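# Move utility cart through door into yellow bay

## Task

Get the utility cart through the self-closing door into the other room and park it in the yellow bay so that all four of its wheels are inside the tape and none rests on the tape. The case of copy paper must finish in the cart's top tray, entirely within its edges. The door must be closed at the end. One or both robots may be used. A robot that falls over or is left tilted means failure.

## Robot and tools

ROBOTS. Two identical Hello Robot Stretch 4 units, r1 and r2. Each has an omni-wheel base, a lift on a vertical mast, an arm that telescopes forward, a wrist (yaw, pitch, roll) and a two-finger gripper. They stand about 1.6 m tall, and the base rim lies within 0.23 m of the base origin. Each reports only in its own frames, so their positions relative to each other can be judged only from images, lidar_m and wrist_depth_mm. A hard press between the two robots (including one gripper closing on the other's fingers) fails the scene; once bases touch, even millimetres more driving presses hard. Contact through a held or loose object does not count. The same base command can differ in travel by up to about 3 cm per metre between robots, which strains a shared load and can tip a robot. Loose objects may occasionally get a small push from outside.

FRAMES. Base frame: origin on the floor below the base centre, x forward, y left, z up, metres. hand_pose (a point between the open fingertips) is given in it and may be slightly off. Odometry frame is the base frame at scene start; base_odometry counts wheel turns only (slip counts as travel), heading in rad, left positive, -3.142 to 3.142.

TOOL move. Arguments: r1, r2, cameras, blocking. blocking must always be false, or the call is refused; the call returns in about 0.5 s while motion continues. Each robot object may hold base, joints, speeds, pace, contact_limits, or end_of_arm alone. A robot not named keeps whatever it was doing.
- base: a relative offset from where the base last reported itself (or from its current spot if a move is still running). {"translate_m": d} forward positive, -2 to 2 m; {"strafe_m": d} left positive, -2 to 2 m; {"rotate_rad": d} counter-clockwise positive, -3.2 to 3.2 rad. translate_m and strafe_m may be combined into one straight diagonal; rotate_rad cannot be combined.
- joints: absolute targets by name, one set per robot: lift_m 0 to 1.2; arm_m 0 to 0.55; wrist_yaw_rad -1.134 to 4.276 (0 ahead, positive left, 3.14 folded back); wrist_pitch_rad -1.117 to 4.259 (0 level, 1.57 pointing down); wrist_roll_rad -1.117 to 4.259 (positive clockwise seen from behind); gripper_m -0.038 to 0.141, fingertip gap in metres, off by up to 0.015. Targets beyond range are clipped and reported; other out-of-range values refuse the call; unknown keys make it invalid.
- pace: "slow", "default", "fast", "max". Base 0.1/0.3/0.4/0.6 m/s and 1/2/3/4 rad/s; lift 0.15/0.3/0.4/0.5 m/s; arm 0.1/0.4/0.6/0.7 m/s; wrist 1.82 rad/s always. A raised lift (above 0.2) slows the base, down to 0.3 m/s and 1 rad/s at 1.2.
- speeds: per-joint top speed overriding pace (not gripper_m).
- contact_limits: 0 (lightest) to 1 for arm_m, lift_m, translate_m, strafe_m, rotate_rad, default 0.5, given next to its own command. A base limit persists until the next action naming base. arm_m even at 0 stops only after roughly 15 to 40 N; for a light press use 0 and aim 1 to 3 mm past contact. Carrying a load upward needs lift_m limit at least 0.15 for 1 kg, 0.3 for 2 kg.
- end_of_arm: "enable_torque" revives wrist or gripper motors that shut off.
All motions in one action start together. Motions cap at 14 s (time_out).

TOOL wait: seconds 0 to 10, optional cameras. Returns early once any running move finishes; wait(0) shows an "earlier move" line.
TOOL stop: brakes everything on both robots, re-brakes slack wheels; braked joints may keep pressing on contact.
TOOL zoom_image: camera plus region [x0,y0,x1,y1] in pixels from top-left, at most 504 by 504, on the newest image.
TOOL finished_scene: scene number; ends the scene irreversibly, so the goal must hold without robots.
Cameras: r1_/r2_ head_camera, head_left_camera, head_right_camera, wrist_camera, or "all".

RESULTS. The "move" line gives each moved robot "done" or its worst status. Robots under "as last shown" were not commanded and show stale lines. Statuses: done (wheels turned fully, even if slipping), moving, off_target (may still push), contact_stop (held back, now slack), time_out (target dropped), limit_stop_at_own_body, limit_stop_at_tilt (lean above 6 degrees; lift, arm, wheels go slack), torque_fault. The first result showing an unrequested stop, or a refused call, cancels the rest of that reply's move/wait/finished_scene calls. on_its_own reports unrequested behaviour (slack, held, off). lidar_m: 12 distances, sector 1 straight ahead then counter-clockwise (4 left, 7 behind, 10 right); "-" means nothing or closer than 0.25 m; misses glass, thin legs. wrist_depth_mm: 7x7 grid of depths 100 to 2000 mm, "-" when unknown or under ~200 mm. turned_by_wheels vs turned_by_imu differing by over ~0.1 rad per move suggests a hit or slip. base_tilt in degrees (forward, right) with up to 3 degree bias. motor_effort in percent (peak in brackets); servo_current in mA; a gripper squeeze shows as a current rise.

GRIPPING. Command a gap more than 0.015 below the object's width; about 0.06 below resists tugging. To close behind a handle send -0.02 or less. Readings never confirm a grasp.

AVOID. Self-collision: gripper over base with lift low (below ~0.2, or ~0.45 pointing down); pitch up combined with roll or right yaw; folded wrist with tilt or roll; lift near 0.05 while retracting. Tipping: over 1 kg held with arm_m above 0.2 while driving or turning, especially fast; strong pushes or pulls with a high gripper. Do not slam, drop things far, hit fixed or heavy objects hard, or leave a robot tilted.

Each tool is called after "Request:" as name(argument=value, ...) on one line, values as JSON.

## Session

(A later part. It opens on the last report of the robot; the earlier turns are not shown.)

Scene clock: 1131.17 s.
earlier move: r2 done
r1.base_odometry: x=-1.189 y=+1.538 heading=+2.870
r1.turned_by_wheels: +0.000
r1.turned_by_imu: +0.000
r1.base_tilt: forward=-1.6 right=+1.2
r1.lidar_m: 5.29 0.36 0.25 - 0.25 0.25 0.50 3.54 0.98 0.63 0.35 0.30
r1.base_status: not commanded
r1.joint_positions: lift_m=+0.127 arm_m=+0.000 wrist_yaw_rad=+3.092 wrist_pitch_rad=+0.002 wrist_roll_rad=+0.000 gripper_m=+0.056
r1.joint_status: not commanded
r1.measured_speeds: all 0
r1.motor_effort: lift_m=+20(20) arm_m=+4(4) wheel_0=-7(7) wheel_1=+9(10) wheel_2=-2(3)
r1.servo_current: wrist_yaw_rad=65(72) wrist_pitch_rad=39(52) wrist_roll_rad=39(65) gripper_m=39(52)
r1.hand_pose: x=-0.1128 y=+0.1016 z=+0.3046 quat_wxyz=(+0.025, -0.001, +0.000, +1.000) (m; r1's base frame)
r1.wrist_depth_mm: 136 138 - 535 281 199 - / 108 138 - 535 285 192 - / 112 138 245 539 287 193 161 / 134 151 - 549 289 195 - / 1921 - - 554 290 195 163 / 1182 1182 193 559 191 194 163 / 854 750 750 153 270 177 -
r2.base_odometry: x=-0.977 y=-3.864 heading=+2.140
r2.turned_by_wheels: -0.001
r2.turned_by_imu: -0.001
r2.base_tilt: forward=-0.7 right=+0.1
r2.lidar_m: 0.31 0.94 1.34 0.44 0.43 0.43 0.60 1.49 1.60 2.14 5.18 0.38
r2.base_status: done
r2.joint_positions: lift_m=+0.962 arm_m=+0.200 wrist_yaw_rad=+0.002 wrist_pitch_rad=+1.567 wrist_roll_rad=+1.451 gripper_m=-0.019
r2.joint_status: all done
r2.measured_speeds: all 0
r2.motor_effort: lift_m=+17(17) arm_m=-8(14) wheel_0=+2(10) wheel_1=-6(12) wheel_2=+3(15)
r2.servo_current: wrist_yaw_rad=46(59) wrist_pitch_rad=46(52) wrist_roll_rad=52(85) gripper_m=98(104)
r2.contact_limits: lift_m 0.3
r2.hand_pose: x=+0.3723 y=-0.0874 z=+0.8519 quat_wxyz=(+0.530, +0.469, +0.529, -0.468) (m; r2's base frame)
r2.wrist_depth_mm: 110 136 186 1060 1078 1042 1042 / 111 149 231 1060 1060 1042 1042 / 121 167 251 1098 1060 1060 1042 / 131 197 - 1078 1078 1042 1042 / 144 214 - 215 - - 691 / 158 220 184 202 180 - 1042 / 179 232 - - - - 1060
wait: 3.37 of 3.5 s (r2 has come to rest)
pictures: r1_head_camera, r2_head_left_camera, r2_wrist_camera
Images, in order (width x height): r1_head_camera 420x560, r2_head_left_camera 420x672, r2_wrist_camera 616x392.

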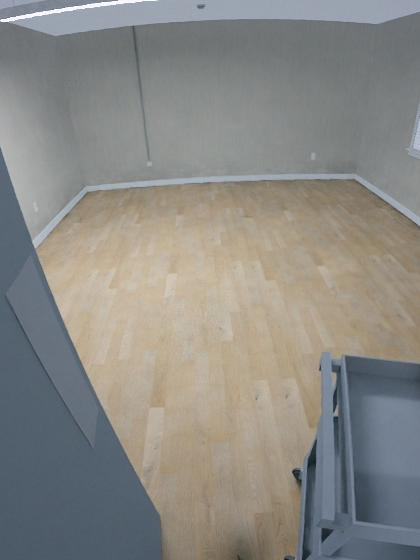

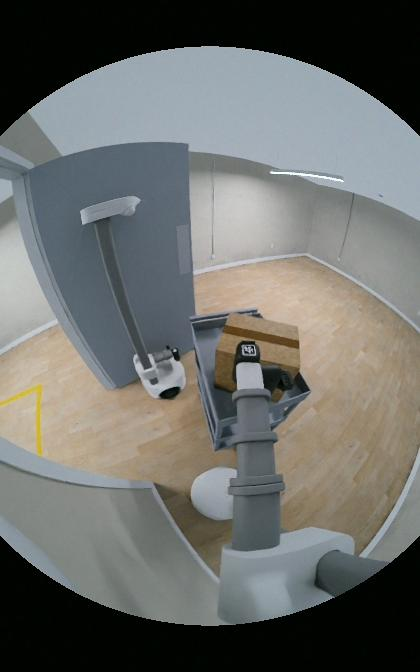

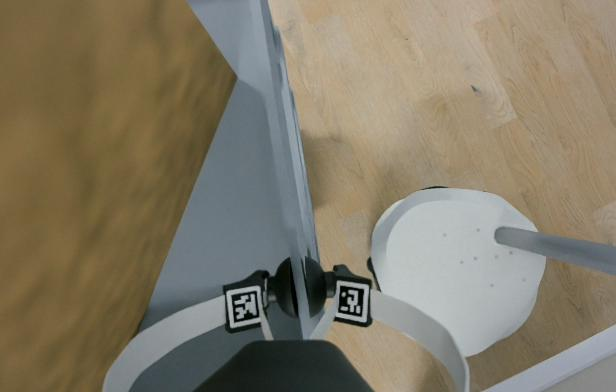

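Request:
move(blocking=false, r1={"base": {"translate_m": 0.36, "strafe_m": 0.145}, "pace": "slow"})

Request:
wait(seconds=4.5, cameras=["r1_head_camera", "r1_head_left_camera", "r2_head_left_camera"])

Scene clock: 1143.43 s.
move: r1 moving
r1.base_odometry: x=-1.202 y=+1.536 heading=+2.871
r1.turned_by_wheels: +0.001
r1.turned_by_imu: +0.001
r1.base_tilt: forward=-1.6 right=+1.3
r1.lidar_m: 5.29 0.35 0.25 - 0.25 0.25 0.49 3.56 0.97 0.60 0.31 0.29
r1.base_status: translate_m moving; strafe_m moving
r1.joint_positions: lift_m=+0.127 arm_m=+0.000 wrist_yaw_rad=+3.092 wrist_pitch_rad=+0.002 wrist_roll_rad=+0.000 gripper_m=+0.056
r1.joint_status: not commanded
r1.measured_speeds: translate_m=+0.048 strafe_m=+0.020 rotate_rad=-0.001 lift_m=+0.000 arm_m=+0.000 wrist_yaw_rad=+0.000 wrist_pitch_rad=+0.000 wrist_roll_rad=+0.000
r1.motor_effort: lift_m=+20(20) arm_m=+4(4) wheel_0=+1(8) wheel_1=+15(17) wheel_2=-5(5)
r1.servo_current: wrist_yaw_rad=46(72) wrist_pitch_rad=39(46) wrist_roll_rad=26(59) gripper_m=39(52)
r1.hand_pose: x=-0.1128 y=+0.1016 z=+0.3046 quat_wxyz=(+0.025, -0.001, +0.000, +1.000) (m; r1's base frame)
r1.wrist_depth_mm: 136 137 - 469 281 200 - / 108 138 - 525 285 192 - / 112 138 245 535 285 193 162 / 133 150 - 539 287 193 - / 1983 - - 554 289 194 163 / 1182 1229 193 549 191 195 163 / 854 750 750 153 270 177 -
r2: as last shown
r2.turned_by_wheels: +0.000
r2.turned_by_imu: +0.000
r2.lidar_m: 0.30 0.93 1.34 0.44 0.41 0.45 0.61 1.48 1.59 2.09 5.20 0.37
r2.motor_effort: lift_m=+17(17) arm_m=-8(8) wheel_0=+2(2) wheel_1=-6(6) wheel_2=+3(4)
r2.servo_current: wrist_yaw_rad=59(59) wrist_pitch_rad=33(46) wrist_roll_rad=46(59) gripper_m=98(104)
r2.contact_limits: lift_m 0.3
r2.wrist_depth_mm: 110 136 186 1078 1060 1060 1042 / 111 150 230 1078 1042 1060 1060 / 121 167 249 1078 1078 1060 1060 / 131 198 - 1078 1060 1060 1042 / 144 213 - 215 - - 699 / 158 220 184 203 181 - 1042 / 179 232 - - - - 1078
pictures: none

Scene clock: 1146.70 s.
earlier move: r1 contact_stop
r1.base_odometry: x=-1.401 y=+1.533 heading=+2.918
r1.turned_by_wheels: +0.047
r1.turned_by_imu: +0.048
r1.base_tilt: forward=-1.6 right=+1.3
r1.lidar_m: 5.08 0.35 0.25 - 0.25 0.25 0.52 3.81 1.02 0.25 0.25 0.44
r1.base_status: translate_m contact_stop (by the wheels' count: +0.203 of +0.360); strafe_m contact_stop (by the wheels' count: +0.060 of +0.145)
r1.joint_positions: lift_m=+0.127 arm_m=+0.000 wrist_yaw_rad=+3.092 wrist_pitch_rad=+0.002 wrist_roll_rad=+0.000 gripper_m=+0.056
r1.joint_status: not commanded
r1.measured_speeds: all 0
r1.on_its_own: the wheels are slack since a contact_stop
r1.motor_effort: lift_m=+20(20) arm_m=+4(4) wheel_0=+0(12) wheel_1=+0(28) wheel_2=+0(5)
r1.servo_current: wrist_yaw_rad=46(72) wrist_pitch_rad=46(52) wrist_roll_rad=39(72) gripper_m=39(52)
r1.hand_pose: x=-0.1128 y=+0.1017 z=+0.3046 quat_wxyz=(+0.025, -0.001, +0.000, +1.000) (m; r1's base frame)
r1.wrist_depth_mm: 136 138 - 459 273 195 - / 113 139 - 462 296 196 - / 117 140 270 469 279 188 - / 137 160 - 473 281 189 - / 1921 - - 477 281 189 158 / 1182 1205 194 477 191 190 - / 854 750 759 143 264 172 -
r2.base_odometry: x=-0.977 y=-3.864 heading=+2.140
r2.turned_by_wheels: +0.000
r2.turned_by_imu: +0.000
r2.base_tilt: forward=-0.7 right=+0.1
r2.lidar_m: 0.30 1.01 1.35 0.46 0.41 0.45 0.60 1.47 1.59 2.16 5.22 0.38
r2.base_status: not commanded
r2.joint_positions: lift_m=+0.962 arm_m=+0.200 wrist_yaw_rad=+0.002 wrist_pitch_rad=+1.567 wrist_roll_rad=+1.451 gripper_m=-0.019
r2.joint_status: not commanded
r2.measured_speeds: all 0
r2.motor_effort: lift_m=+17(17) arm_m=-8(8) wheel_0=+1(2) wheel_1=-6(6) wheel_2=+3(4)
r2.servo_current: wrist_yaw_rad=46(65) wrist_pitch_rad=46(52) wrist_roll_rad=46(59) gripper_m=98(104)
r2.contact_limits: lift_m 0.3
r2.hand_pose: x=+0.3723 y=-0.0874 z=+0.8519 quat_wxyz=(+0.530, +0.469, +0.529, -0.468) (m; r2's base frame)
r2.wrist_depth_mm: 111 136 185 1060 1060 1060 1060 / 111 150 231 1078 1042 1078 1060 / 121 168 248 1060 1060 1060 1060 / 131 197 - 1098 1060 1078 1042 / 143 213 - 214 - - 691 / 157 220 184 202 180 - 1060 / 180 233 - - - - 1042
wait: 3.27 of 4.5 s (r1 has come to rest)
pictures: r1_head_camera, r1_head_left_camera, r2_head_left_camera
Images, in order (width x height): r1_head_camera 420x560, r1_head_left_camera 420x672, r2_head_left_camera 420x672.

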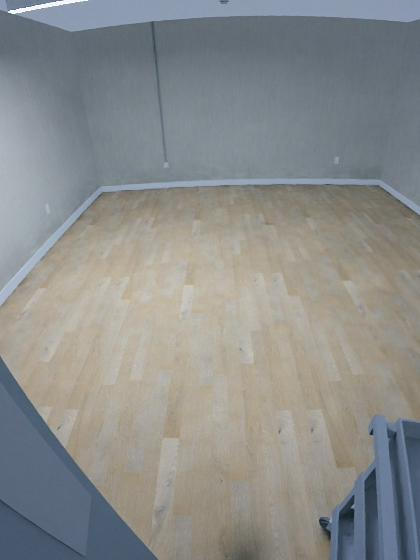

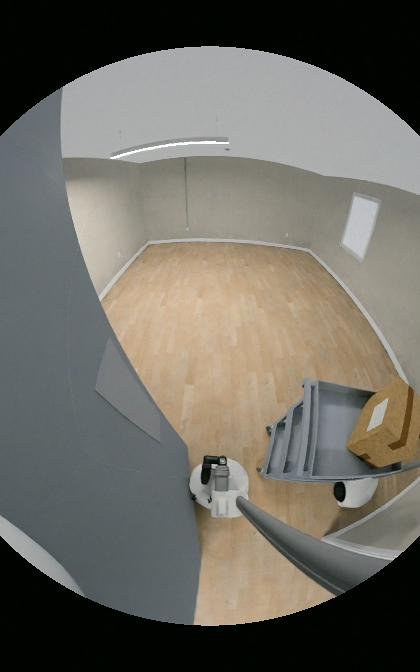

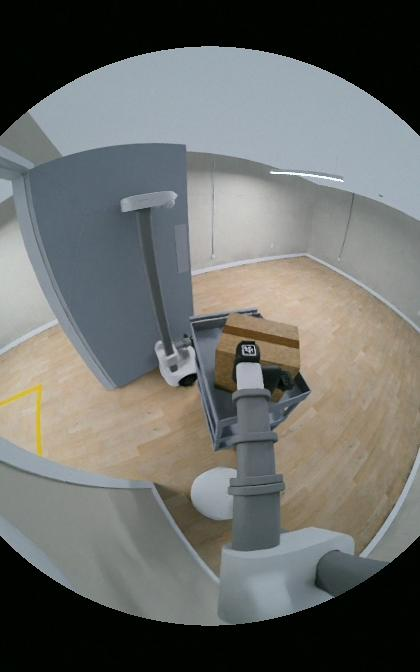

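Request:
move(blocking=false, r2={"base": {"translate_m": -0.15, "strafe_m": -0.14}, "pace": "slow"})

Request:
wait(seconds=3, cameras=["r1_head_camera", "r1_head_left_camera", "r2_wrist_camera"])

Scene clock: 1153.43 s.
move: r2 moving
r1: as last shown
r1.turned_by_wheels: +0.000
r1.turned_by_imu: +0.000
r1.lidar_m: 5.08 0.34 0.25 - 0.25 0.25 0.49 3.77 1.04 0.25 0.25 0.47
r1.on_its_own: the wheels are slack since a contact_stop
r1.motor_effort: lift_m=+20(20) arm_m=+4(4) wheel_0=+0(0) wheel_1=+0(0) wheel_2=+0(0)
r1.servo_current: wrist_yaw_rad=65(65) wrist_pitch_rad=39(46) wrist_roll_rad=39(59) gripper_m=39(39)
r1.wrist_depth_mm: 136 138 - 462 274 195 - / 113 139 - 462 296 196 - / 117 140 267 469 279 188 - / 137 160 - 473 281 188 - / 1983 - - 477 281 190 159 / 1205 1205 193 480 191 189 - / 854 750 750 143 264 173 -
r2.base_odometry: x=-0.964 y=-3.867 heading=+2.141
r2.turned_by_wheels: +0.001
r2.turned_by_imu: +0.001
r2.base_tilt: forward=-0.6 right=+0.0
r2.lidar_m: 0.32 1.03 1.37 0.45 0.40 0.45 0.59 1.48 1.58 2.11 5.16 0.38
r2.base_status: translate_m moving; strafe_m moving
r2.joint_positions: lift_m=+0.962 arm_m=+0.200 wrist_yaw_rad=+0.002 wrist_pitch_rad=+1.567 wrist_roll_rad=+1.451 gripper_m=-0.019
r2.joint_status: not commanded
r2.measured_speeds: translate_m=-0.037 strafe_m=-0.034 rotate_rad=-0.001 lift_m=+0.000 arm_m=+0.000 wrist_yaw_rad=+0.000 wrist_pitch_rad=+0.000 wrist_roll_rad=+0.000
r2.motor_effort: lift_m=+17(17) arm_m=-8(8) wheel_0=+7(7) wheel_1=-8(10) wheel_2=+12(12)
r2.servo_current: wrist_yaw_rad=33(59) wrist_pitch_rad=39(46) wrist_roll_rad=39(52) gripper_m=98(104)
r2.contact_limits: lift_m 0.3
r2.hand_pose: x=+0.3723 y=-0.0874 z=+0.8519 quat_wxyz=(+0.530, +0.469, +0.529, -0.468) (m; r2's base frame)
r2.wrist_depth_mm: 111 139 195 1060 1060 1060 1025 / 114 150 230 1042 1042 1042 1042 / 127 171 253 1060 1078 1060 1060 / 135 200 - 1060 1060 1060 1060 / 147 229 - 1078 - - 768 / 161 230 181 200 169 - 1078 / 187 219 - - - 1060 1060
pictures: none

Scene clock: 1156.23 s.
earlier move: r2 done
r1.base_odometry: x=-1.401 y=+1.533 heading=+2.918
r1.turned_by_wheels: +0.000
r1.turned_by_imu: +0.000
r1.base_tilt: forward=-1.6 right=+1.2
r1.lidar_m: 5.07 0.36 0.25 - 0.25 0.25 0.49 3.80 1.13 0.42 0.48 3.84
r1.base_status: not commanded
r1.joint_positions: lift_m=+0.127 arm_m=+0.000 wrist_yaw_rad=+3.092 wrist_pitch_rad=+0.002 wrist_roll_rad=+0.000 gripper_m=+0.056
r1.joint_status: not commanded
r1.measured_speeds: all 0
r1.on_its_own: the wheels are slack since a contact_stop
r1.motor_effort: lift_m=+20(20) arm_m=+4(4) wheel_0=+0(1) wheel_1=+0(1) wheel_2=+0(0)
r1.servo_current: wrist_yaw_rad=46(72) wrist_pitch_rad=39(52) wrist_roll_rad=52(65) gripper_m=39(46)
r1.hand_pose: x=-0.1128 y=+0.1017 z=+0.3046 quat_wxyz=(+0.025, -0.001, +0.000, +1.000) (m; r1's base frame)
r1.wrist_depth_mm: 136 138 - 459 273 195 - / 113 139 - 466 296 196 - / 117 140 267 466 278 188 - / 137 160 - 473 279 189 - / 1863 - - 473 282 189 159 / 1182 1182 193 480 191 190 - / 842 750 750 143 265 172 -
r2.base_odometry: x=-0.778 y=-3.915 heading=+2.141
r2.turned_by_wheels: +0.000
r2.turned_by_imu: +0.001
r2.base_tilt: forward=-0.7 right=+0.0
r2.lidar_m: 0.30 0.40 0.67 0.51 0.47 0.47 0.66 1.34 1.38 1.85 4.52 0.40
r2.base_status: done
r2.joint_positions: lift_m=+0.962 arm_m=+0.200 wrist_yaw_rad=+0.002 wrist_pitch_rad=+1.569 wrist_roll_rad=+1.450 gripper_m=-0.019
r2.joint_status: not commanded
r2.measured_speeds: all 0
r2.motor_effort: lift_m=+17(17) arm_m=-6(8) wheel_0=+7(14) wheel_1=-4(10) wheel_2=+8(15)
r2.servo_current: wrist_yaw_rad=46(59) wrist_pitch_rad=39(46) wrist_roll_rad=46(65) gripper_m=91(104)
r2.contact_limits: lift_m 0.3
r2.hand_pose: x=+0.3719 y=-0.0874 z=+0.8519 quat_wxyz=(+0.530, +0.469, +0.529, -0.468) (m; r2's base frame)
r2.wrist_depth_mm: 117 149 1078 1078 1060 1042 1060 / 124 180 530 1060 1060 1060 1060 / 131 187 - 1060 1042 1060 1078 / 135 198 - 1078 1078 1078 1060 / 139 208 - 1078 - - 1042 / 139 206 181 204 179 - 1078 / 150 180 - - - 1098 1060
wait: 2.80 of 3 s (r2 has come to rest)
pictures: r1_head_camera, r1_head_left_camera, r2_wrist_camera
Images, in order (width x height): r1_head_camera 420x560, r1_head_left_camera 420x672, r2_wrist_camera 616x392.

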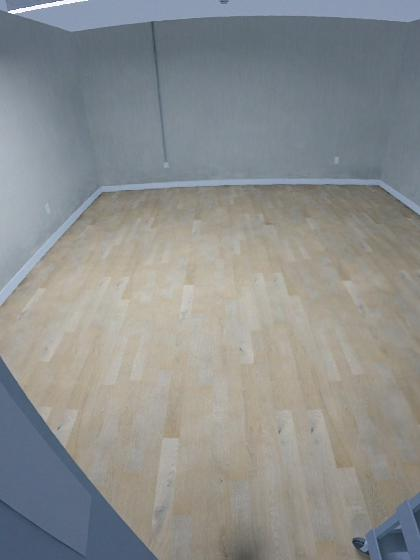

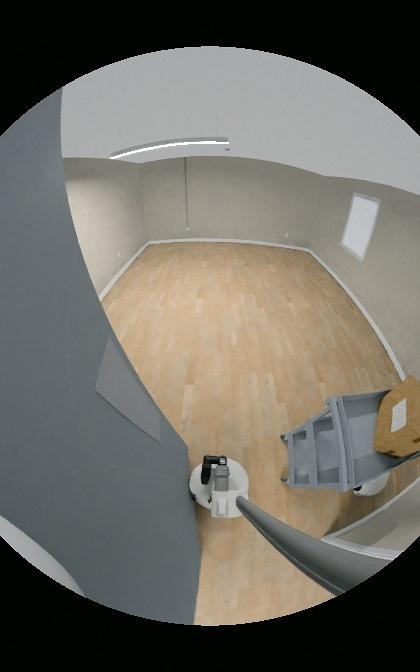

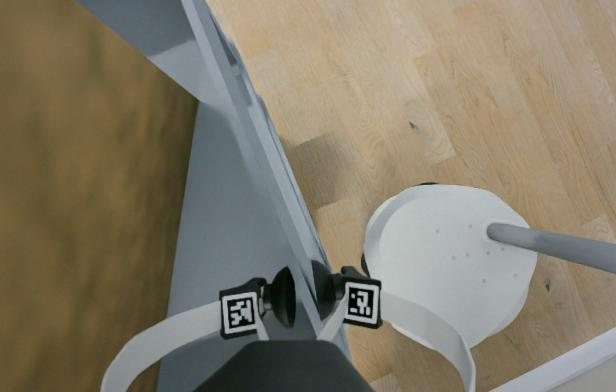

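Request:
move(blocking=false, r1={"base": {"translate_m": 0.25, "strafe_m": 0.085}, "pace": "slow"})

Request:
wait(seconds=3.5, cameras=["r1_head_camera", "r1_head_left_camera", "r2_head_left_camera"])

Scene clock: 1162.60 s.
move: r1 moving
r1.base_odometry: x=-1.414 y=+1.532 heading=+2.918
r1.turned_by_wheels: +0.001
r1.turned_by_imu: +0.001
r1.base_tilt: forward=-1.6 right=+1.3
r1.lidar_m: 5.08 0.37 0.25 - 0.25 0.25 0.52 3.80 1.12 0.45 0.46 3.81
r1.base_status: translate_m moving; strafe_m moving
r1.joint_positions: lift_m=+0.127 arm_m=+0.000 wrist_yaw_rad=+3.092 wrist_pitch_rad=+0.002 wrist_roll_rad=+0.000 gripper_m=+0.056
r1.joint_status: not commanded
r1.measured_speeds: translate_m=+0.048 strafe_m=+0.016 rotate_rad=+0.000 lift_m=+0.000 arm_m=+0.000 wrist_yaw_rad=+0.000 wrist_pitch_rad=+0.000 wrist_roll_rad=+0.000
r1.motor_effort: lift_m=+20(20) arm_m=+4(4) wheel_0=+1(4) wheel_1=+11(14) wheel_2=-5(5)
r1.servo_current: wrist_yaw_rad=39(72) wrist_pitch_rad=39(52) wrist_roll_rad=39(59) gripper_m=46(46)
r1.hand_pose: x=-0.1128 y=+0.1017 z=+0.3046 quat_wxyz=(+0.025, -0.001, +0.000, +1.000) (m; r1's base frame)
r1.wrist_depth_mm: 136 138 - 459 276 194 - / 113 139 - 462 294 195 - / 117 139 266 466 279 188 - / 137 160 - 473 278 189 - / 1921 - - 477 281 190 159 / 1182 1205 193 473 191 190 - / 842 750 741 143 264 173 -
r2: as last shown
r2.turned_by_imu: +0.000
r2.base_tilt: forward=-0.7 right=+0.1
r2.lidar_m: 0.28 0.39 0.70 0.50 0.46 0.48 0.65 1.34 1.39 1.88 4.54 0.40
r2.motor_effort: lift_m=+17(17) arm_m=-7(7) wheel_0=+7(8) wheel_1=-4(4) wheel_2=+8(9)
r2.servo_current: wrist_yaw_rad=52(59) wrist_pitch_rad=39(46) wrist_roll_rad=46(52) gripper_m=91(104)
r2.contact_limits: lift_m 0.3
r2.wrist_depth_mm: 117 150 1060 1060 1060 1042 1060 / 124 180 530 1060 1042 1060 1042 / 131 187 - 1078 1078 1060 1060 / 135 197 - 1078 1060 1060 1060 / 139 208 - 1078 - - 1078 / 139 206 182 204 180 - 1078 / 150 180 - - - 1060 1078
pictures: none

Scene clock: 1164.87 s.
earlier move: r1 contact_stop
r1.base_odometry: x=-1.556 y=+1.525 heading=+2.961
r1.turned_by_wheels: +0.042
r1.turned_by_imu: +0.045
r1.base_tilt: forward=-1.6 right=+1.3
r1.lidar_m: 4.94 2.69 0.25 - 0.25 0.26 0.53 1.26 0.51 0.47 0.54 4.09
r1.base_status: translate_m contact_stop (by the wheels' count: +0.149 of +0.250); strafe_m contact_stop (by the wheels' count: +0.042 of +0.085)
r1.joint_positions: lift_m=+0.127 arm_m=+0.000 wrist_yaw_rad=+3.092 wrist_pitch_rad=+0.002 wrist_roll_rad=+0.000 gripper_m=+0.056
r1.joint_status: not commanded
r1.measured_speeds: translate_m=+0.000 strafe_m=+0.000 rotate_rad=-0.001 lift_m=+0.000 arm_m=+0.000 wrist_yaw_rad=+0.000 wrist_pitch_rad=+0.000 wrist_roll_rad=+0.000
r1.on_its_own: the wheels are slack since a contact_stop
r1.motor_effort: lift_m=+20(20) arm_m=+4(4) wheel_0=+0(10) wheel_1=+0(29) wheel_2=+0(6)
r1.servo_current: wrist_yaw_rad=65(72) wrist_pitch_rad=39(52) wrist_roll_rad=46(59) gripper_m=39(46)
r1.hand_pose: x=-0.1128 y=+0.1017 z=+0.3046 quat_wxyz=(+0.025, -0.001, +0.000, +1.000) (m; r1's base frame)
r1.wrist_depth_mm: 136 138 - 488 278 195 - / 113 139 - 492 282 196 - / 117 140 270 496 287 188 - / 137 162 - 500 286 189 - / 1921 - - 504 289 190 158 / 1182 1182 194 508 191 189 - / 854 741 759 153 267 172 -
r2.base_odometry: x=-0.778 y=-3.915 heading=+2.141
r2.turned_by_wheels: +0.000
r2.turned_by_imu: +0.000
r2.base_tilt: forward=-0.7 right=+0.1
r2.lidar_m: 0.28 0.43 0.68 0.50 0.45 0.49 0.67 1.34 1.39 1.84 4.58 0.39
r2.base_status: not commanded
r2.joint_positions: lift_m=+0.962 arm_m=+0.200 wrist_yaw_rad=+0.002 wrist_pitch_rad=+1.569 wrist_roll_rad=+1.450 gripper_m=-0.019
r2.joint_status: not commanded
r2.measured_speeds: all 0
r2.motor_effort: lift_m=+17(17) arm_m=-6(7) wheel_0=+7(8) wheel_1=-4(5) wheel_2=+8(9)
r2.servo_current: wrist_yaw_rad=52(59) wrist_pitch_rad=46(46) wrist_roll_rad=46(59) gripper_m=98(104)
r2.contact_limits: lift_m 0.3
r2.hand_pose: x=+0.3719 y=-0.0874 z=+0.8519 quat_wxyz=(+0.530, +0.469, +0.529, -0.468) (m; r2's base frame)
r2.wrist_depth_mm: 117 149 1078 1060 1060 1060 1060 / 124 180 530 1078 1060 1060 1060 / 131 187 - 1060 1060 1060 1060 / 135 197 - 1060 1060 1078 1060 / 138 208 - 1060 - - 1060 / 139 206 181 204 179 - 1060 / 150 180 - - - 1078 1078
wait: 2.27 of 3.5 s (r1 has come to rest)
pictures: r1_head_camera, r1_head_left_camera, r2_head_left_camera
Images, in order (width x height): r1_head_camera 420x560, r1_head_left_camera 420x672, r2_head_left_camera 420x672.

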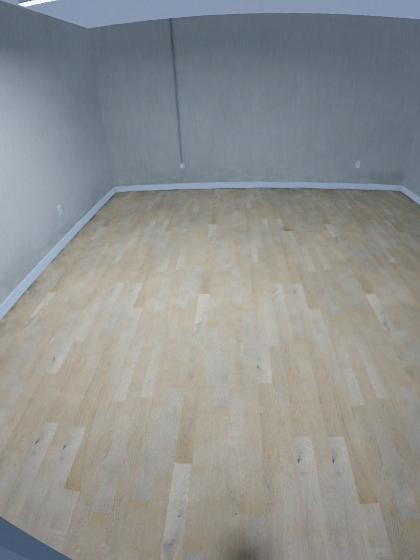

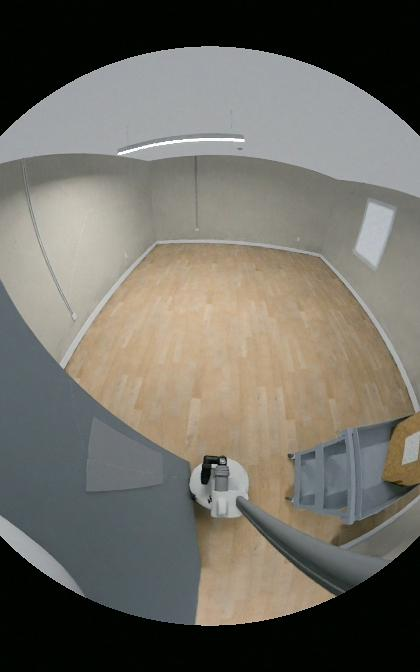

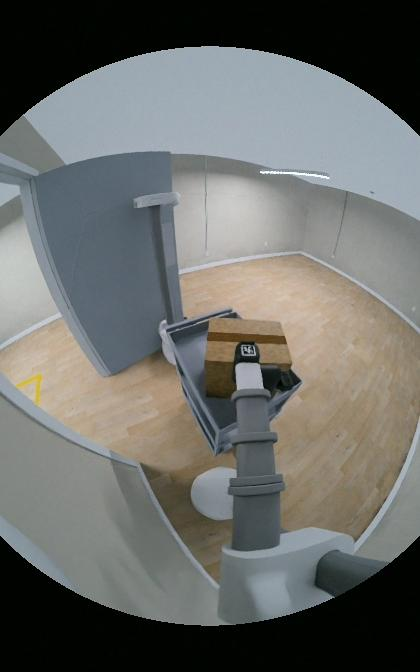

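Request:
move(blocking=false, r1={"base": {"translate_m": 0.17, "strafe_m": 0.06}, "pace": "slow"})

Request:
wait(seconds=2.3)

Request:
move(blocking=false, r1={"base": {"translate_m": 0.07, "strafe_m": 0.1}, "pace": "slow"})

Request:
wait(seconds=1.9, cameras=["r1_head_left_camera", "r2_head_left_camera"])

Scene clock: 1178.50 s.
move: r1 moving
r1.base_odometry: x=-1.569 y=+1.524 heading=+2.961
r1.turned_by_wheels: +0.001
r1.turned_by_imu: +0.000
r1.base_tilt: forward=-1.6 right=+1.3
r1.lidar_m: 4.93 2.70 0.25 - 0.25 0.25 0.53 1.27 0.51 0.46 0.53 4.09
r1.base_status: translate_m moving; strafe_m moving
r1.joint_positions: lift_m=+0.127 arm_m=+0.000 wrist_yaw_rad=+3.092 wrist_pitch_rad=+0.002 wrist_roll_rad=+0.000 gripper_m=+0.056
r1.joint_status: not commanded
r1.measured_speeds: translate_m=+0.048 strafe_m=+0.017 rotate_rad=+0.001 lift_m=+0.000 arm_m=+0.000 wrist_yaw_rad=+0.000 wrist_pitch_rad=+0.000 wrist_roll_rad=+0.000
r1.motor_effort: lift_m=+20(20) arm_m=+4(4) wheel_0=+0(2) wheel_1=+11(11) wheel_2=-4(6)
r1.servo_current: wrist_yaw_rad=39(65) wrist_pitch_rad=52(52) wrist_roll_rad=26(72) gripper_m=39(46)
r1.hand_pose: x=-0.1128 y=+0.1017 z=+0.3046 quat_wxyz=(+0.025, -0.001, +0.000, +1.000) (m; r1's base frame)
r1.wrist_depth_mm: 136 138 - 488 281 195 - / 113 139 - 492 282 196 - / 117 139 268 492 285 188 - / 137 161 - 500 285 189 - / 1921 - - 504 287 189 158 / 1182 1229 193 512 191 189 - / 842 759 759 143 270 172 -
r2: as last shown
r2.lidar_m: 0.28 0.38 0.70 0.48 0.46 0.48 0.65 1.32 1.38 1.84 4.55 0.36
r2.motor_effort: lift_m=+17(17) arm_m=-7(7) wheel_0=+7(8) wheel_1=-4(5) wheel_2=+9(9)
r2.servo_current: wrist_yaw_rad=52(52) wrist_pitch_rad=39(46) wrist_roll_rad=39(59) gripper_m=98(98)
r2.contact_limits: lift_m 0.3
r2.wrist_depth_mm: 117 149 1060 1060 1060 1042 1060 / 124 180 530 1060 1060 1060 1060 / 131 187 - 1078 1078 1060 1060 / 135 197 - 1078 1060 1078 1078 / 139 208 - 1078 - - 1060 / 139 206 182 204 180 - 1060 / 150 180 - - - 1078 1078
pictures: none

Scene clock: 1179.57 s.
earlier move: r1 contact_stop
r1.base_odometry: x=-1.612 y=+1.523 heading=+3.002
r1.turned_by_wheels: +0.041
r1.turned_by_imu: +0.044
r1.base_tilt: forward=-1.6 right=+1.3
r1.lidar_m: 4.88 2.58 0.25 - 0.25 0.25 0.59 1.30 0.51 0.50 2.95 4.34
r1.base_status: translate_m contact_stop (by the wheels' count: +0.055 of +0.170); strafe_m contact_stop (by the wheels' count: +0.012 of +0.060)
r1.joint_positions: lift_m=+0.127 arm_m=+0.000 wrist_yaw_rad=+3.092 wrist_pitch_rad=+0.002 wrist_roll_rad=+0.000 gripper_m=+0.056
r1.joint_status: not commanded
r1.measured_speeds: translate_m=+0.000 strafe_m=+0.000 rotate_rad=-0.001 lift_m=+0.000 arm_m=+0.000 wrist_yaw_rad=+0.000 wrist_pitch_rad=+0.000 wrist_roll_rad=+0.000
r1.on_its_own: the wheels are slack since a contact_stop
r1.motor_effort: lift_m=+20(20) arm_m=+4(4) wheel_0=+0(9) wheel_1=+0(31) wheel_2=+0(6)
r1.servo_current: wrist_yaw_rad=59(65) wrist_pitch_rad=46(52) wrist_roll_rad=39(72) gripper_m=46(52)
r1.hand_pose: x=-0.1128 y=+0.1017 z=+0.3046 quat_wxyz=(+0.025, -0.001, +0.000, +1.000) (m; r1's base frame)
r1.wrist_depth_mm: 136 139 - 544 291 198 - / 113 139 - 559 294 198 - / 117 139 268 564 297 190 - / 137 161 - 564 298 191 158 / 1983 - - 820 300 191 157 / 1205 1229 193 842 191 191 - / 842 750 750 143 278 172 -
r2.base_odometry: x=-0.778 y=-3.915 heading=+2.141
r2.turned_by_wheels: +0.000
r2.turned_by_imu: +0.000
r2.base_tilt: forward=-0.7 right=+0.1
r2.lidar_m: 0.27 0.40 0.70 0.49 0.45 0.48 0.64 1.32 1.39 1.85 4.55 0.36
r2.base_status: not commanded
r2.joint_positions: lift_m=+0.962 arm_m=+0.200 wrist_yaw_rad=+0.002 wrist_pitch_rad=+1.569 wrist_roll_rad=+1.450 gripper_m=-0.019
r2.joint_status: not commanded
r2.measured_speeds: all 0
r2.motor_effort: lift_m=+17(17) arm_m=-7(7) wheel_0=+7(8) wheel_1=-4(5) wheel_2=+8(9)
r2.servo_current: wrist_yaw_rad=46(52) wrist_pitch_rad=33(46) wrist_roll_rad=59(59) gripper_m=98(104)
r2.contact_limits: lift_m 0.3
r2.hand_pose: x=+0.3719 y=-0.0874 z=+0.8519 quat_wxyz=(+0.530, +0.469, +0.529, -0.468) (m; r2's base frame)
r2.wrist_depth_mm: 117 149 1042 1060 1042 1060 1042 / 124 180 530 1042 1060 1078 1060 / 131 187 - 1060 1078 1060 1060 / 135 197 - 1060 1098 1078 1060 / 139 207 - 1078 - - 1060 / 139 206 182 204 179 - 1060 / 150 180 - - - 1078 1078
wait: 1.07 of 2.3 s (r1 has come to rest)
pictures: none

not run: a stop that you did not command came earlier in this reply.

not run: a stop that you did not command came earlier in this reply.

Request:
move(blocking=false, r1={"base": {"translate_m": 0.16, "strafe_m": 0.01}, "pace": "slow"})

Request:
wait(seconds=2.2, cameras=["r1_head_left_camera", "r2_head_left_camera"])

Scene clock: 1189.83 s.
move: r1 moving
r1.base_odometry: x=-1.625 y=+1.524 heading=+3.003
r1.turned_by_wheels: +0.000
r1.turned_by_imu: +0.000
r1.base_tilt: forward=-1.6 right=+1.3
r1.lidar_m: 4.86 2.55 0.25 1.98 0.25 0.26 0.60 1.30 0.51 0.50 2.98 4.34
r1.base_status: translate_m moving; strafe_m moving
r1.joint_positions: lift_m=+0.127 arm_m=+0.000 wrist_yaw_rad=+3.092 wrist_pitch_rad=+0.002 wrist_roll_rad=+0.000 gripper_m=+0.056
r1.joint_status: not commanded
r1.measured_speeds: translate_m=+0.048 strafe_m=+0.003 rotate_rad=+0.000 lift_m=+0.000 arm_m=+0.000 wrist_yaw_rad=+0.000 wrist_pitch_rad=+0.000 wrist_roll_rad=+0.000
r1.motor_effort: lift_m=+20(20) arm_m=+4(4) wheel_0=+1(2) wheel_1=+10(10) wheel_2=-6(7)
r1.servo_current: wrist_yaw_rad=39(59) wrist_pitch_rad=39(52) wrist_roll_rad=46(59) gripper_m=39(46)
r1.hand_pose: x=-0.1128 y=+0.1017 z=+0.3046 quat_wxyz=(+0.025, -0.001, +0.000, +1.000) (m; r1's base frame)
r1.wrist_depth_mm: 136 138 - 554 290 198 - / 113 139 - 564 297 199 - / 117 139 270 564 297 190 - / 137 161 - - 298 191 157 / 1921 - - 842 301 191 158 / 1229 1205 193 842 191 191 - / 854 750 759 143 281 173 -
r2: as last shown
r2.base_tilt: forward=-0.7 right=+0.0
r2.lidar_m: 0.28 0.42 0.69 0.50 0.46 0.47 0.64 1.31 1.36 1.86 4.55 0.39
r2.motor_effort: lift_m=+17(17) arm_m=-6(6) wheel_0=+7(8) wheel_1=-4(5) wheel_2=+8(9)
r2.servo_current: wrist_yaw_rad=46(59) wrist_pitch_rad=46(46) wrist_roll_rad=39(59) gripper_m=98(104)
r2.contact_limits: lift_m 0.3
r2.wrist_depth_mm: 117 149 1042 1060 1042 1060 1060 / 124 180 530 1078 1060 1060 1078 / 131 189 - 1060 1060 1098 1078 / 135 198 - 1060 1098 1078 1078 / 138 207 - 1060 - - 1078 / 139 206 181 204 180 - 1060 / 150 180 - - - 1060 1078
pictures: none

Scene clock: 1192.03 s.
earlier move: r1 moving
r1.base_odometry: x=-1.772 y=+1.536 heading=+3.003
r1.turned_by_wheels: +0.000
r1.turned_by_imu: +0.000
r1.base_tilt: forward=-1.6 right=+1.2
r1.lidar_m: 4.71 2.51 1.96 1.90 0.25 0.26 0.60 1.41 0.54 0.54 3.01 4.38
r1.base_status: translate_m moving; strafe_m moving
r1.joint_positions: lift_m=+0.127 arm_m=+0.000 wrist_yaw_rad=+3.092 wrist_pitch_rad=+0.002 wrist_roll_rad=+0.000 gripper_m=+0.056
r1.joint_status: not commanded
r1.measured_speeds: all 0
r1.motor_effort: lift_m=+20(20) arm_m=+4(4) wheel_0=+1(4) wheel_1=+7(11) wheel_2=-2(7)
r1.servo_current: wrist_yaw_rad=59(59) wrist_pitch_rad=33(52) wrist_roll_rad=33(65) gripper_m=46(46)
r1.hand_pose: x=-0.1128 y=+0.1017 z=+0.3046 quat_wxyz=(+0.025, -0.001, +0.000, +1.000) (m; r1's base frame)
r1.wrist_depth_mm: 136 138 - 559 294 197 162 / 113 139 - 496 297 198 162 / 117 139 268 500 301 191 163 / 137 161 - 500 300 191 162 / 1983 - - 512 303 191 163 / 1182 1229 194 878 190 191 163 / 854 750 750 143 281 172 164
r2.base_odometry: x=-0.778 y=-3.915 heading=+2.141
r2.turned_by_wheels: +0.000
r2.turned_by_imu: +0.000
r2.base_tilt: forward=-0.7 right=+0.1
r2.lidar_m: 0.28 0.40 0.73 0.49 0.47 0.47 0.66 1.34 1.39 1.86 4.56 0.38
r2.base_status: not commanded
r2.joint_positions: lift_m=+0.962 arm_m=+0.200 wrist_yaw_rad=+0.002 wrist_pitch_rad=+1.569 wrist_roll_rad=+1.450 gripper_m=-0.019
r2.joint_status: not commanded
r2.measured_speeds: all 0
r2.motor_effort: lift_m=+17(17) arm_m=-6(7) wheel_0=+7(8) wheel_1=-4(5) wheel_2=+8(9)
r2.servo_current: wrist_yaw_rad=52(59) wrist_pitch_rad=39(46) wrist_roll_rad=39(65) gripper_m=98(104)
r2.contact_limits: lift_m 0.3
r2.hand_pose: x=+0.3719 y=-0.0874 z=+0.8519 quat_wxyz=(+0.530, +0.469, +0.529, -0.468) (m; r2's base frame)
r2.wrist_depth_mm: 117 149 1060 1060 1078 1060 1060 / 124 180 535 1042 1078 1025 1078 / 131 187 - 1060 1060 1060 1078 / 135 198 - 1078 1060 1078 1060 / 138 207 - 1078 - - 1060 / 139 206 182 204 180 - 1060 / 150 181 - - - 1078 1078
wait: 2.20 s; no rest
pictures: r1_head_left_camera, r2_head_left_camera
Images, in order (width x height): r1_head_left_camera 420x672, r2_head_left_camera 420x672.

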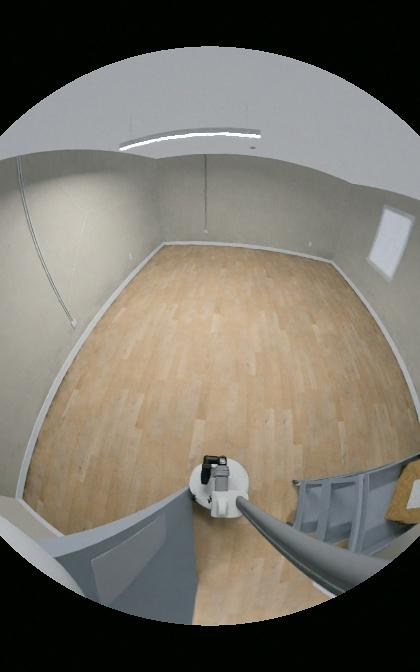

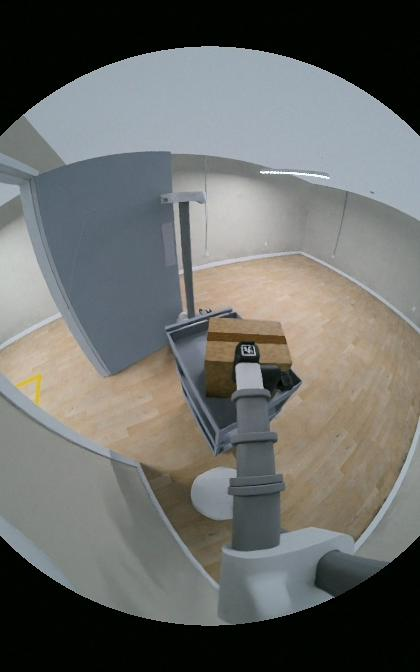

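Request:
move(blocking=false, r1={"base": {"translate_m": 0.12, "strafe_m": 0.045}, "pace": "slow"})

Request:
wait(seconds=1.8)

Request:
move(blocking=false, r1={"base": {"translate_m": 0.07, "strafe_m": 0.085}, "pace": "slow"})

Request:
wait(seconds=1.8, cameras=["r1_head_left_camera", "r2_head_left_camera"])

Scene clock: 1203.50 s.
earlier move: r1 done
move: r1 moving
r1.base_odometry: x=-1.785 y=+1.533 heading=+3.003
r1.turned_by_wheels: +0.001
r1.turned_by_imu: +0.000
r1.base_tilt: forward=-1.6 right=+1.3
r1.lidar_m: 4.71 2.50 1.94 1.89 0.25 0.26 0.60 1.45 0.55 0.54 3.04 4.36
r1.base_status: translate_m moving; strafe_m moving
r1.joint_positions: lift_m=+0.127 arm_m=+0.000 wrist_yaw_rad=+3.092 wrist_pitch_rad=+0.002 wrist_roll_rad=+0.000 gripper_m=+0.056
r1.joint_status: not commanded
r1.measured_speeds: translate_m=+0.048 strafe_m=+0.018 rotate_rad=+0.001 lift_m=+0.000 arm_m=+0.000 wrist_yaw_rad=+0.000 wrist_pitch_rad=+0.000 wrist_roll_rad=+0.000
r1.motor_effort: lift_m=+20(20) arm_m=+4(4) wheel_0=+2(5) wheel_1=+10(10) wheel_2=-6(6)
r1.servo_current: wrist_yaw_rad=46(72) wrist_pitch_rad=46(46) wrist_roll_rad=65(72) gripper_m=39(46)
r1.hand_pose: x=-0.1128 y=+0.1017 z=+0.3046 quat_wxyz=(+0.025, -0.001, +0.000, +1.000) (m; r1's base frame)
r1.wrist_depth_mm: 136 138 - 549 291 196 174 / 113 139 - 559 296 198 174 / 117 139 270 492 297 189 175 / 137 161 - 504 298 190 175 / 1983 - - 508 298 191 175 / 1182 1205 193 854 191 190 176 / 842 750 750 143 278 173 177
r2: as last shown
r2.base_tilt: forward=-0.7 right=+0.0
r2.lidar_m: 0.26 0.41 0.70 0.49 0.44 0.48 0.64 1.34 1.41 1.86 4.54 0.36
r2.motor_effort: lift_m=+17(17) arm_m=-6(7) wheel_0=+7(8) wheel_1=-4(5) wheel_2=+9(9)
r2.servo_current: wrist_yaw_rad=59(59) wrist_pitch_rad=33(46) wrist_roll_rad=52(52) gripper_m=91(104)
r2.contact_limits: lift_m 0.3
r2.wrist_depth_mm: 117 149 1060 1042 1042 1078 1042 / 124 180 530 1060 1060 1060 1060 / 131 187 - 1060 1078 1060 1078 / 135 198 - 1060 1078 1060 1060 / 139 208 - 1060 - - 1078 / 139 206 182 204 179 - 1078 / 150 180 - - - 1078 1078
pictures: none

Scene clock: 1205.30 s.
earlier move: r1 moving
r1.base_odometry: x=-1.897 y=+1.508 heading=+3.003
r1.turned_by_wheels: +0.000
r1.turned_by_imu: +0.000
r1.base_tilt: forward=-1.5 right=+1.3
r1.lidar_m: 4.61 2.45 1.89 1.84 0.27 0.25 0.45 0.79 0.60 0.62 3.08 4.44
r1.base_status: translate_m moving; strafe_m moving
r1.joint_positions: lift_m=+0.127 arm_m=+0.000 wrist_yaw_rad=+3.092 wrist_pitch_rad=+0.002 wrist_roll_rad=+0.000 gripper_m=+0.056
r1.joint_status: not commanded
r1.measured_speeds: all 0
r1.motor_effort: lift_m=+20(20) arm_m=+4(4) wheel_0=+1(5) wheel_1=+7(13) wheel_2=+1(7)
r1.servo_current: wrist_yaw_rad=65(72) wrist_pitch_rad=39(52) wrist_roll_rad=39(72) gripper_m=46(46)
r1.hand_pose: x=-0.1128 y=+0.1017 z=+0.3046 quat_wxyz=(+0.025, -0.001, +0.000, +1.000) (m; r1's base frame)
r1.wrist_depth_mm: 136 138 - 293 - - - / 113 139 - 298 274 - - / 117 139 266 301 276 - - / 137 159 - 303 - - - / 1983 - - 309 - - - / 1205 1205 193 379 188 1138 1138 / 842 750 759 143 741 778 809
r2.base_odometry: x=-0.778 y=-3.915 heading=+2.141
r2.turned_by_wheels: +0.000
r2.turned_by_imu: +0.000
r2.base_tilt: forward=-0.7 right=+0.1
r2.lidar_m: 0.29 0.45 0.70 0.49 0.46 0.48 0.66 1.33 1.37 1.87 4.53 0.38
r2.base_status: not commanded
r2.joint_positions: lift_m=+0.962 arm_m=+0.200 wrist_yaw_rad=+0.002 wrist_pitch_rad=+1.569 wrist_roll_rad=+1.450 gripper_m=-0.019
r2.joint_status: not commanded
r2.measured_speeds: all 0
r2.motor_effort: lift_m=+17(17) arm_m=-6(7) wheel_0=+7(8) wheel_1=-4(5) wheel_2=+8(9)
r2.servo_current: wrist_yaw_rad=46(59) wrist_pitch_rad=39(46) wrist_roll_rad=46(59) gripper_m=98(104)
r2.contact_limits: lift_m 0.3
r2.hand_pose: x=+0.3719 y=-0.0874 z=+0.8519 quat_wxyz=(+0.530, +0.469, +0.529, -0.468) (m; r2's base frame)
r2.wrist_depth_mm: 117 150 1060 1060 1042 1060 1060 / 124 180 530 1078 1078 1060 1060 / 131 187 - 1060 1078 1078 1060 / 135 198 - 1060 1078 1060 1078 / 138 208 - 1078 - - 1078 / 139 206 181 204 179 - 1060 / 150 180 - - - 1060 1078
wait: 1.80 s; no rest
pictures: none

Scene clock: 1205.80 s.
earlier move: r1 done
move: r1 moving
r1.base_odometry: x=-1.906 y=+1.499 heading=+3.004
r1.turned_by_wheels: +0.000
r1.turned_by_imu: +0.000
r1.base_tilt: forward=-1.6 right=+1.3
r1.lidar_m: 4.60 2.48 1.88 1.84 0.32 0.25 0.43 0.80 0.60 0.62 3.08 4.46
r1.base_status: translate_m moving; strafe_m moving
r1.joint_positions: lift_m=+0.127 arm_m=+0.000 wrist_yaw_rad=+3.092 wrist_pitch_rad=+0.002 wrist_roll_rad=+0.000 gripper_m=+0.056
r1.joint_status: not commanded
r1.measured_speeds: translate_m=+0.031 strafe_m=+0.039 rotate_rad=-0.001 lift_m=+0.000 arm_m=+0.000 wrist_yaw_rad=+0.000 wrist_pitch_rad=+0.000 wrist_roll_rad=+0.000
r1.motor_effort: lift_m=+20(20) arm_m=+4(4) wheel_0=-7(7) wheel_1=+10(13) wheel_2=-2(2)
r1.servo_current: wrist_yaw_rad=52(65) wrist_pitch_rad=39(39) wrist_roll_rad=39(65) gripper_m=46(46)
r1.hand_pose: x=-0.1128 y=+0.1017 z=+0.3046 quat_wxyz=(+0.025, -0.001, +0.000, +1.000) (m; r1's base frame)
r1.wrist_depth_mm: 136 139 - 281 - - - / 112 139 - 281 - - - / 116 139 265 282 - - - / 137 159 - 282 - - - / 1983 - - 285 - - - / 1182 1205 193 289 187 1138 1098 / 842 759 759 143 750 778 809
r2: as last shown
r2.lidar_m: 0.27 0.42 0.66 0.49 0.45 0.49 0.67 1.33 1.40 1.86 4.54 0.38
r2.motor_effort: lift_m=+17(17) arm_m=-6(7) wheel_0=+7(7) wheel_1=-4(4) wheel_2=+8(9)
r2.servo_current: wrist_yaw_rad=39(52) wrist_pitch_rad=46(46) wrist_roll_rad=39(59) gripper_m=98(104)
r2.contact_limits: lift_m 0.3
r2.wrist_depth_mm: 117 149 1042 1060 1060 1060 1060 / 124 180 530 1025 1060 1060 1078 / 131 187 - 1078 1060 1078 1060 / 135 198 - 1078 1078 1060 1060 / 139 208 - 1078 - - 1078 / 139 206 181 204 179 - 1078 / 150 180 - - - 1060 1078
pictures: none

Scene clock: 1207.60 s.
earlier move: r1 moving
r1.base_odometry: x=-1.978 y=+1.433 heading=+3.003
r1.turned_by_wheels: +0.000
r1.turned_by_imu: +0.001
r1.base_tilt: forward=-1.6 right=+1.3
r1.lidar_m: 4.57 2.32 1.82 1.76 1.63 1.24 0.28 0.26 0.69 1.02 3.15 4.61
r1.base_status: translate_m moving; strafe_m moving
r1.joint_positions: lift_m=+0.127 arm_m=+0.000 wrist_yaw_rad=+3.092 wrist_pitch_rad=+0.002 wrist_roll_rad=+0.000 gripper_m=+0.056
r1.joint_status: not commanded
r1.measured_speeds: all 0
r1.motor_effort: lift_m=+20(20) arm_m=+4(4) wheel_0=-3(10) wheel_1=+2(13) wheel_2=-2(7)
r1.servo_current: wrist_yaw_rad=52(72) wrist_pitch_rad=52(52) wrist_roll_rad=46(65) gripper_m=46(46)
r1.hand_pose: x=-0.1128 y=+0.1017 z=+0.3046 quat_wxyz=(+0.025, -0.001, +0.000, +1.000) (m; r1's base frame)
r1.wrist_depth_mm: 136 138 - - - - - / 113 139 - - - - - / 117 139 225 - - - - / 137 160 - - - - - / 389 525 - - - - - / 399 496 191 1229 187 1160 1098 / 399 466 750 798 788 759 820
r2.base_odometry: x=-0.778 y=-3.915 heading=+2.141
r2.turned_by_wheels: +0.000
r2.turned_by_imu: +0.000
r2.base_tilt: forward=-0.6 right=+0.1
r2.lidar_m: 0.28 0.47 0.71 0.48 0.46 0.48 0.66 1.32 1.39 1.83 4.53 0.39
r2.base_status: not commanded
r2.joint_positions: lift_m=+0.962 arm_m=+0.200 wrist_yaw_rad=+0.002 wrist_pitch_rad=+1.569 wrist_roll_rad=+1.450 gripper_m=-0.019
r2.joint_status: not commanded
r2.measured_speeds: all 0
r2.motor_effort: lift_m=+17(17) arm_m=-7(7) wheel_0=+7(8) wheel_1=-5(5) wheel_2=+9(9)
r2.servo_current: wrist_yaw_rad=46(65) wrist_pitch_rad=39(46) wrist_roll_rad=39(65) gripper_m=91(104)
r2.contact_limits: lift_m 0.3
r2.hand_pose: x=+0.3719 y=-0.0874 z=+0.8519 quat_wxyz=(+0.530, +0.469, +0.529, -0.468) (m; r2's base frame)
r2.wrist_depth_mm: 117 150 1060 1060 1042 1060 1060 / 123 180 525 1060 1042 1060 1098 / 131 187 - 1060 1060 1078 1078 / 135 198 - 1078 1060 1078 1060 / 139 208 - 1060 - - 1078 / 139 206 181 204 180 - 1078 / 150 180 - - - 1078 1060
wait: 1.80 s; no rest
pictures: r1_head_left_camera, r2_head_left_camera
Images, in order (width x height): r1_head_left_camera 420x672, r2_head_left_camera 420x672.

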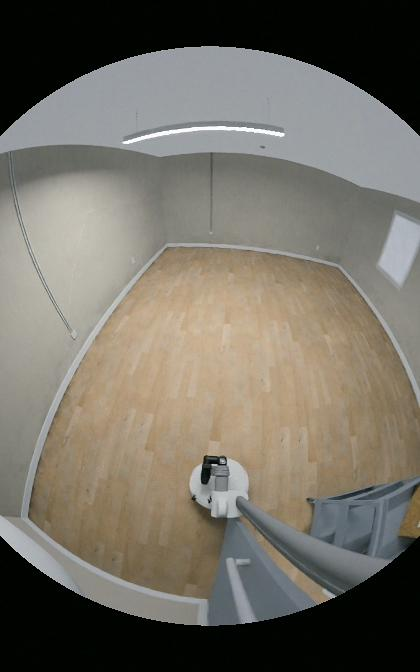

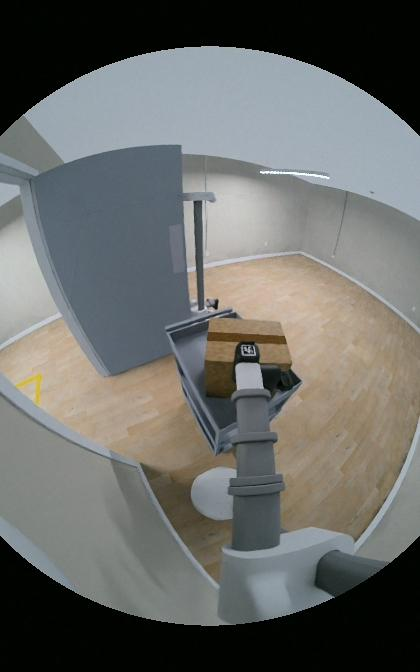

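Request:
move(blocking=false, r1={"base": {"translate_m": 0.05, "strafe_m": -0.26}, "pace": "max"})

Request:
wait(seconds=1.0, cameras=["r1_head_left_camera", "r2_head_left_camera"])

Scene clock: 1221.27 s.
earlier move: r1 done
move: r1 moving
r1.base_odometry: x=-1.981 y=+1.500 heading=+3.003
r1.turned_by_wheels: +0.000
r1.turned_by_imu: -0.001
r1.base_tilt: forward=-1.6 right=+1.3
r1.lidar_m: 4.52 2.44 1.87 1.82 1.67 1.25 0.90 0.67 0.69 1.24 3.09 4.49
r1.base_status: translate_m moving; strafe_m moving
r1.joint_positions: lift_m=+0.127 arm_m=+0.000 wrist_yaw_rad=+3.092 wrist_pitch_rad=+0.002 wrist_roll_rad=+0.000 gripper_m=+0.056
r1.joint_status: not commanded
r1.measured_speeds: translate_m=+0.049 strafe_m=-0.253 rotate_rad=+0.001 lift_m=+0.000 arm_m=+0.000 wrist_yaw_rad=+0.000 wrist_pitch_rad=+0.000 wrist_roll_rad=+0.000
r1.motor_effort: lift_m=+20(20) arm_m=+4(4) wheel_0=+13(15) wheel_1=-13(13) wheel_2=-3(6)
r1.servo_current: wrist_yaw_rad=52(65) wrist_pitch_rad=39(46) wrist_roll_rad=39(59) gripper_m=39(46)
r1.hand_pose: x=-0.1128 y=+0.1017 z=+0.3046 quat_wxyz=(+0.025, -0.001, +0.000, +1.000) (m; r1's base frame)
r1.wrist_depth_mm: 137 138 - - - - - / 113 139 - 1397 - - - / 117 139 229 - - - - / 137 162 287 - - - - / - - - - - - - / - - 190 1205 187 1160 1118 / 798 759 750 798 788 778 820
r2: as last shown
r2.base_odometry: x=-0.778 y=-3.915 heading=+2.139
r2.turned_by_wheels: -0.002
r2.turned_by_imu: -0.002
r2.base_tilt: forward=-0.7 right=+0.0
r2.lidar_m: 0.25 0.38 0.71 0.49 0.46 0.49 0.66 1.34 1.38 1.83 4.49 0.35
r2.joint_positions: lift_m=+0.962 arm_m=+0.200 wrist_yaw_rad=-0.001 wrist_pitch_rad=+1.586 wrist_roll_rad=+1.450 gripper_m=-0.019
r2.motor_effort: lift_m=+17(17) arm_m=+4(4) wheel_0=-4(4) wheel_1=-4(4) wheel_2=-6(6)
r2.servo_current: wrist_yaw_rad=52(52) wrist_pitch_rad=85(91) wrist_roll_rad=46(65) gripper_m=98(104)
r2.contact_limits: lift_m 0.3
r2.hand_pose: x=+0.3665 y=-0.0874 z=+0.8519 quat_wxyz=(+0.525, +0.466, +0.533, -0.473) (m; r2's base frame)
r2.wrist_depth_mm: 111 - 1078 1078 1078 1098 1098 / 111 158 226 1042 1078 1098 1098 / 118 166 264 1078 1060 1078 1118 / 122 174 - 1078 1042 1098 1098 / 118 182 277 213 - 750 1098 / 122 189 183 197 177 154 1098 / 133 152 - - - 1098 -
pictures: none

Scene clock: 1222.27 s.
earlier move: r1 moving
r1.base_odometry: x=-1.992 y=+1.698 heading=+3.003
r1.turned_by_wheels: +0.000
r1.turned_by_imu: -0.001
r1.base_tilt: forward=-1.6 right=+1.3
r1.lidar_m: 4.49 2.70 2.06 2.02 1.73 1.31 0.76 0.57 0.55 2.71 2.89 4.19
r1.base_status: translate_m moving; strafe_m moving
r1.joint_positions: lift_m=+0.127 arm_m=+0.000 wrist_yaw_rad=+3.092 wrist_pitch_rad=+0.002 wrist_roll_rad=+0.000 gripper_m=+0.056
r1.joint_status: not commanded
r1.measured_speeds: translate_m=+0.000 strafe_m=+0.000 rotate_rad=-0.001 lift_m=+0.000 arm_m=+0.000 wrist_yaw_rad=+0.000 wrist_pitch_rad=+0.000 wrist_roll_rad=+0.000
r1.motor_effort: lift_m=+20(20) arm_m=+4(4) wheel_0=-3(15) wheel_1=+2(13) wheel_2=+0(6)
r1.servo_current: wrist_yaw_rad=39(72) wrist_pitch_rad=46(52) wrist_roll_rad=59(65) gripper_m=46(46)
r1.hand_pose: x=-0.1128 y=+0.1017 z=+0.3046 quat_wxyz=(+0.025, -0.001, +0.000, +1.000) (m; r1's base frame)
r1.wrist_depth_mm: - 138 - - - - - / 111 139 - - - - - / 115 139 217 - - - - / 137 152 253 - - - - / - - - - - - - / - - 190 1182 187 1160 1138 / - 163 750 809 788 778 809
r2.base_odometry: x=-0.778 y=-3.915 heading=+2.139
r2.turned_by_wheels: +0.000
r2.turned_by_imu: +0.000
r2.base_tilt: forward=-0.7 right=+0.1
r2.lidar_m: 0.25 0.39 0.69 0.50 0.46 0.48 0.68 1.34 1.38 1.85 4.52 0.35
r2.base_status: not commanded
r2.joint_positions: lift_m=+0.962 arm_m=+0.200 wrist_yaw_rad=-0.001 wrist_pitch_rad=+1.586 wrist_roll_rad=+1.450 gripper_m=-0.019
r2.joint_status: not commanded
r2.measured_speeds: all 0
r2.motor_effort: lift_m=+17(17) arm_m=+4(4) wheel_0=-3(4) wheel_1=-3(4) wheel_2=-6(6)
r2.servo_current: wrist_yaw_rad=52(52) wrist_pitch_rad=85(91) wrist_roll_rad=52(65) gripper_m=91(104)
r2.contact_limits: lift_m 0.3
r2.hand_pose: x=+0.3665 y=-0.0874 z=+0.8519 quat_wxyz=(+0.525, +0.466, +0.533, -0.473) (m; r2's base frame)
r2.wrist_depth_mm: 111 - 1025 1078 1078 1078 1098 / 110 158 227 1042 1078 1078 1098 / 118 167 263 1060 1078 1078 1098 / 122 174 - 1078 1078 1118 1098 / 118 181 277 213 - 750 1098 / 122 189 183 197 177 154 1098 / 133 152 - - - 1118 -
wait: 1.00 s; no rest
pictures: r1_head_left_camera, r2_head_left_camera
Images, in order (width x height): r1_head_left_camera 420x672, r2_head_left_camera 420x672.

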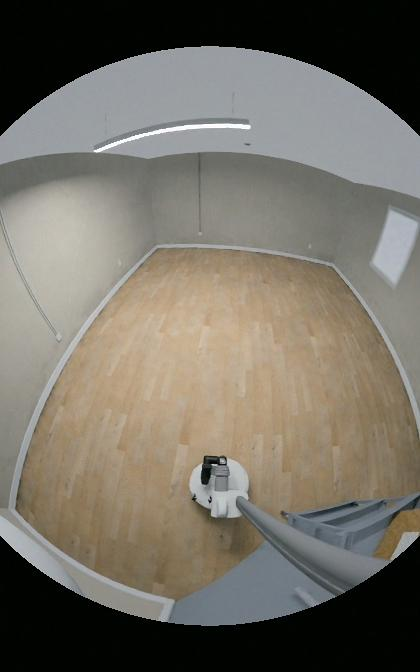

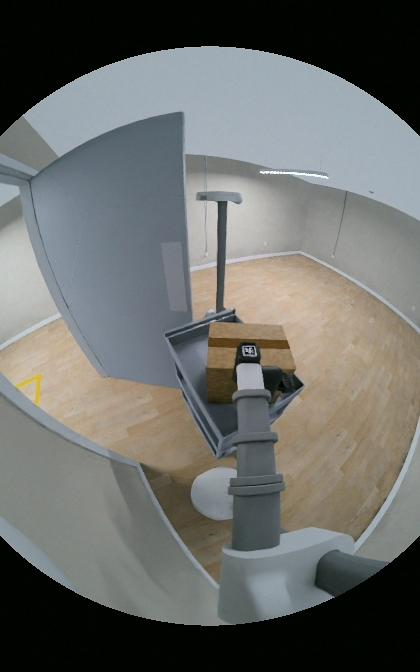

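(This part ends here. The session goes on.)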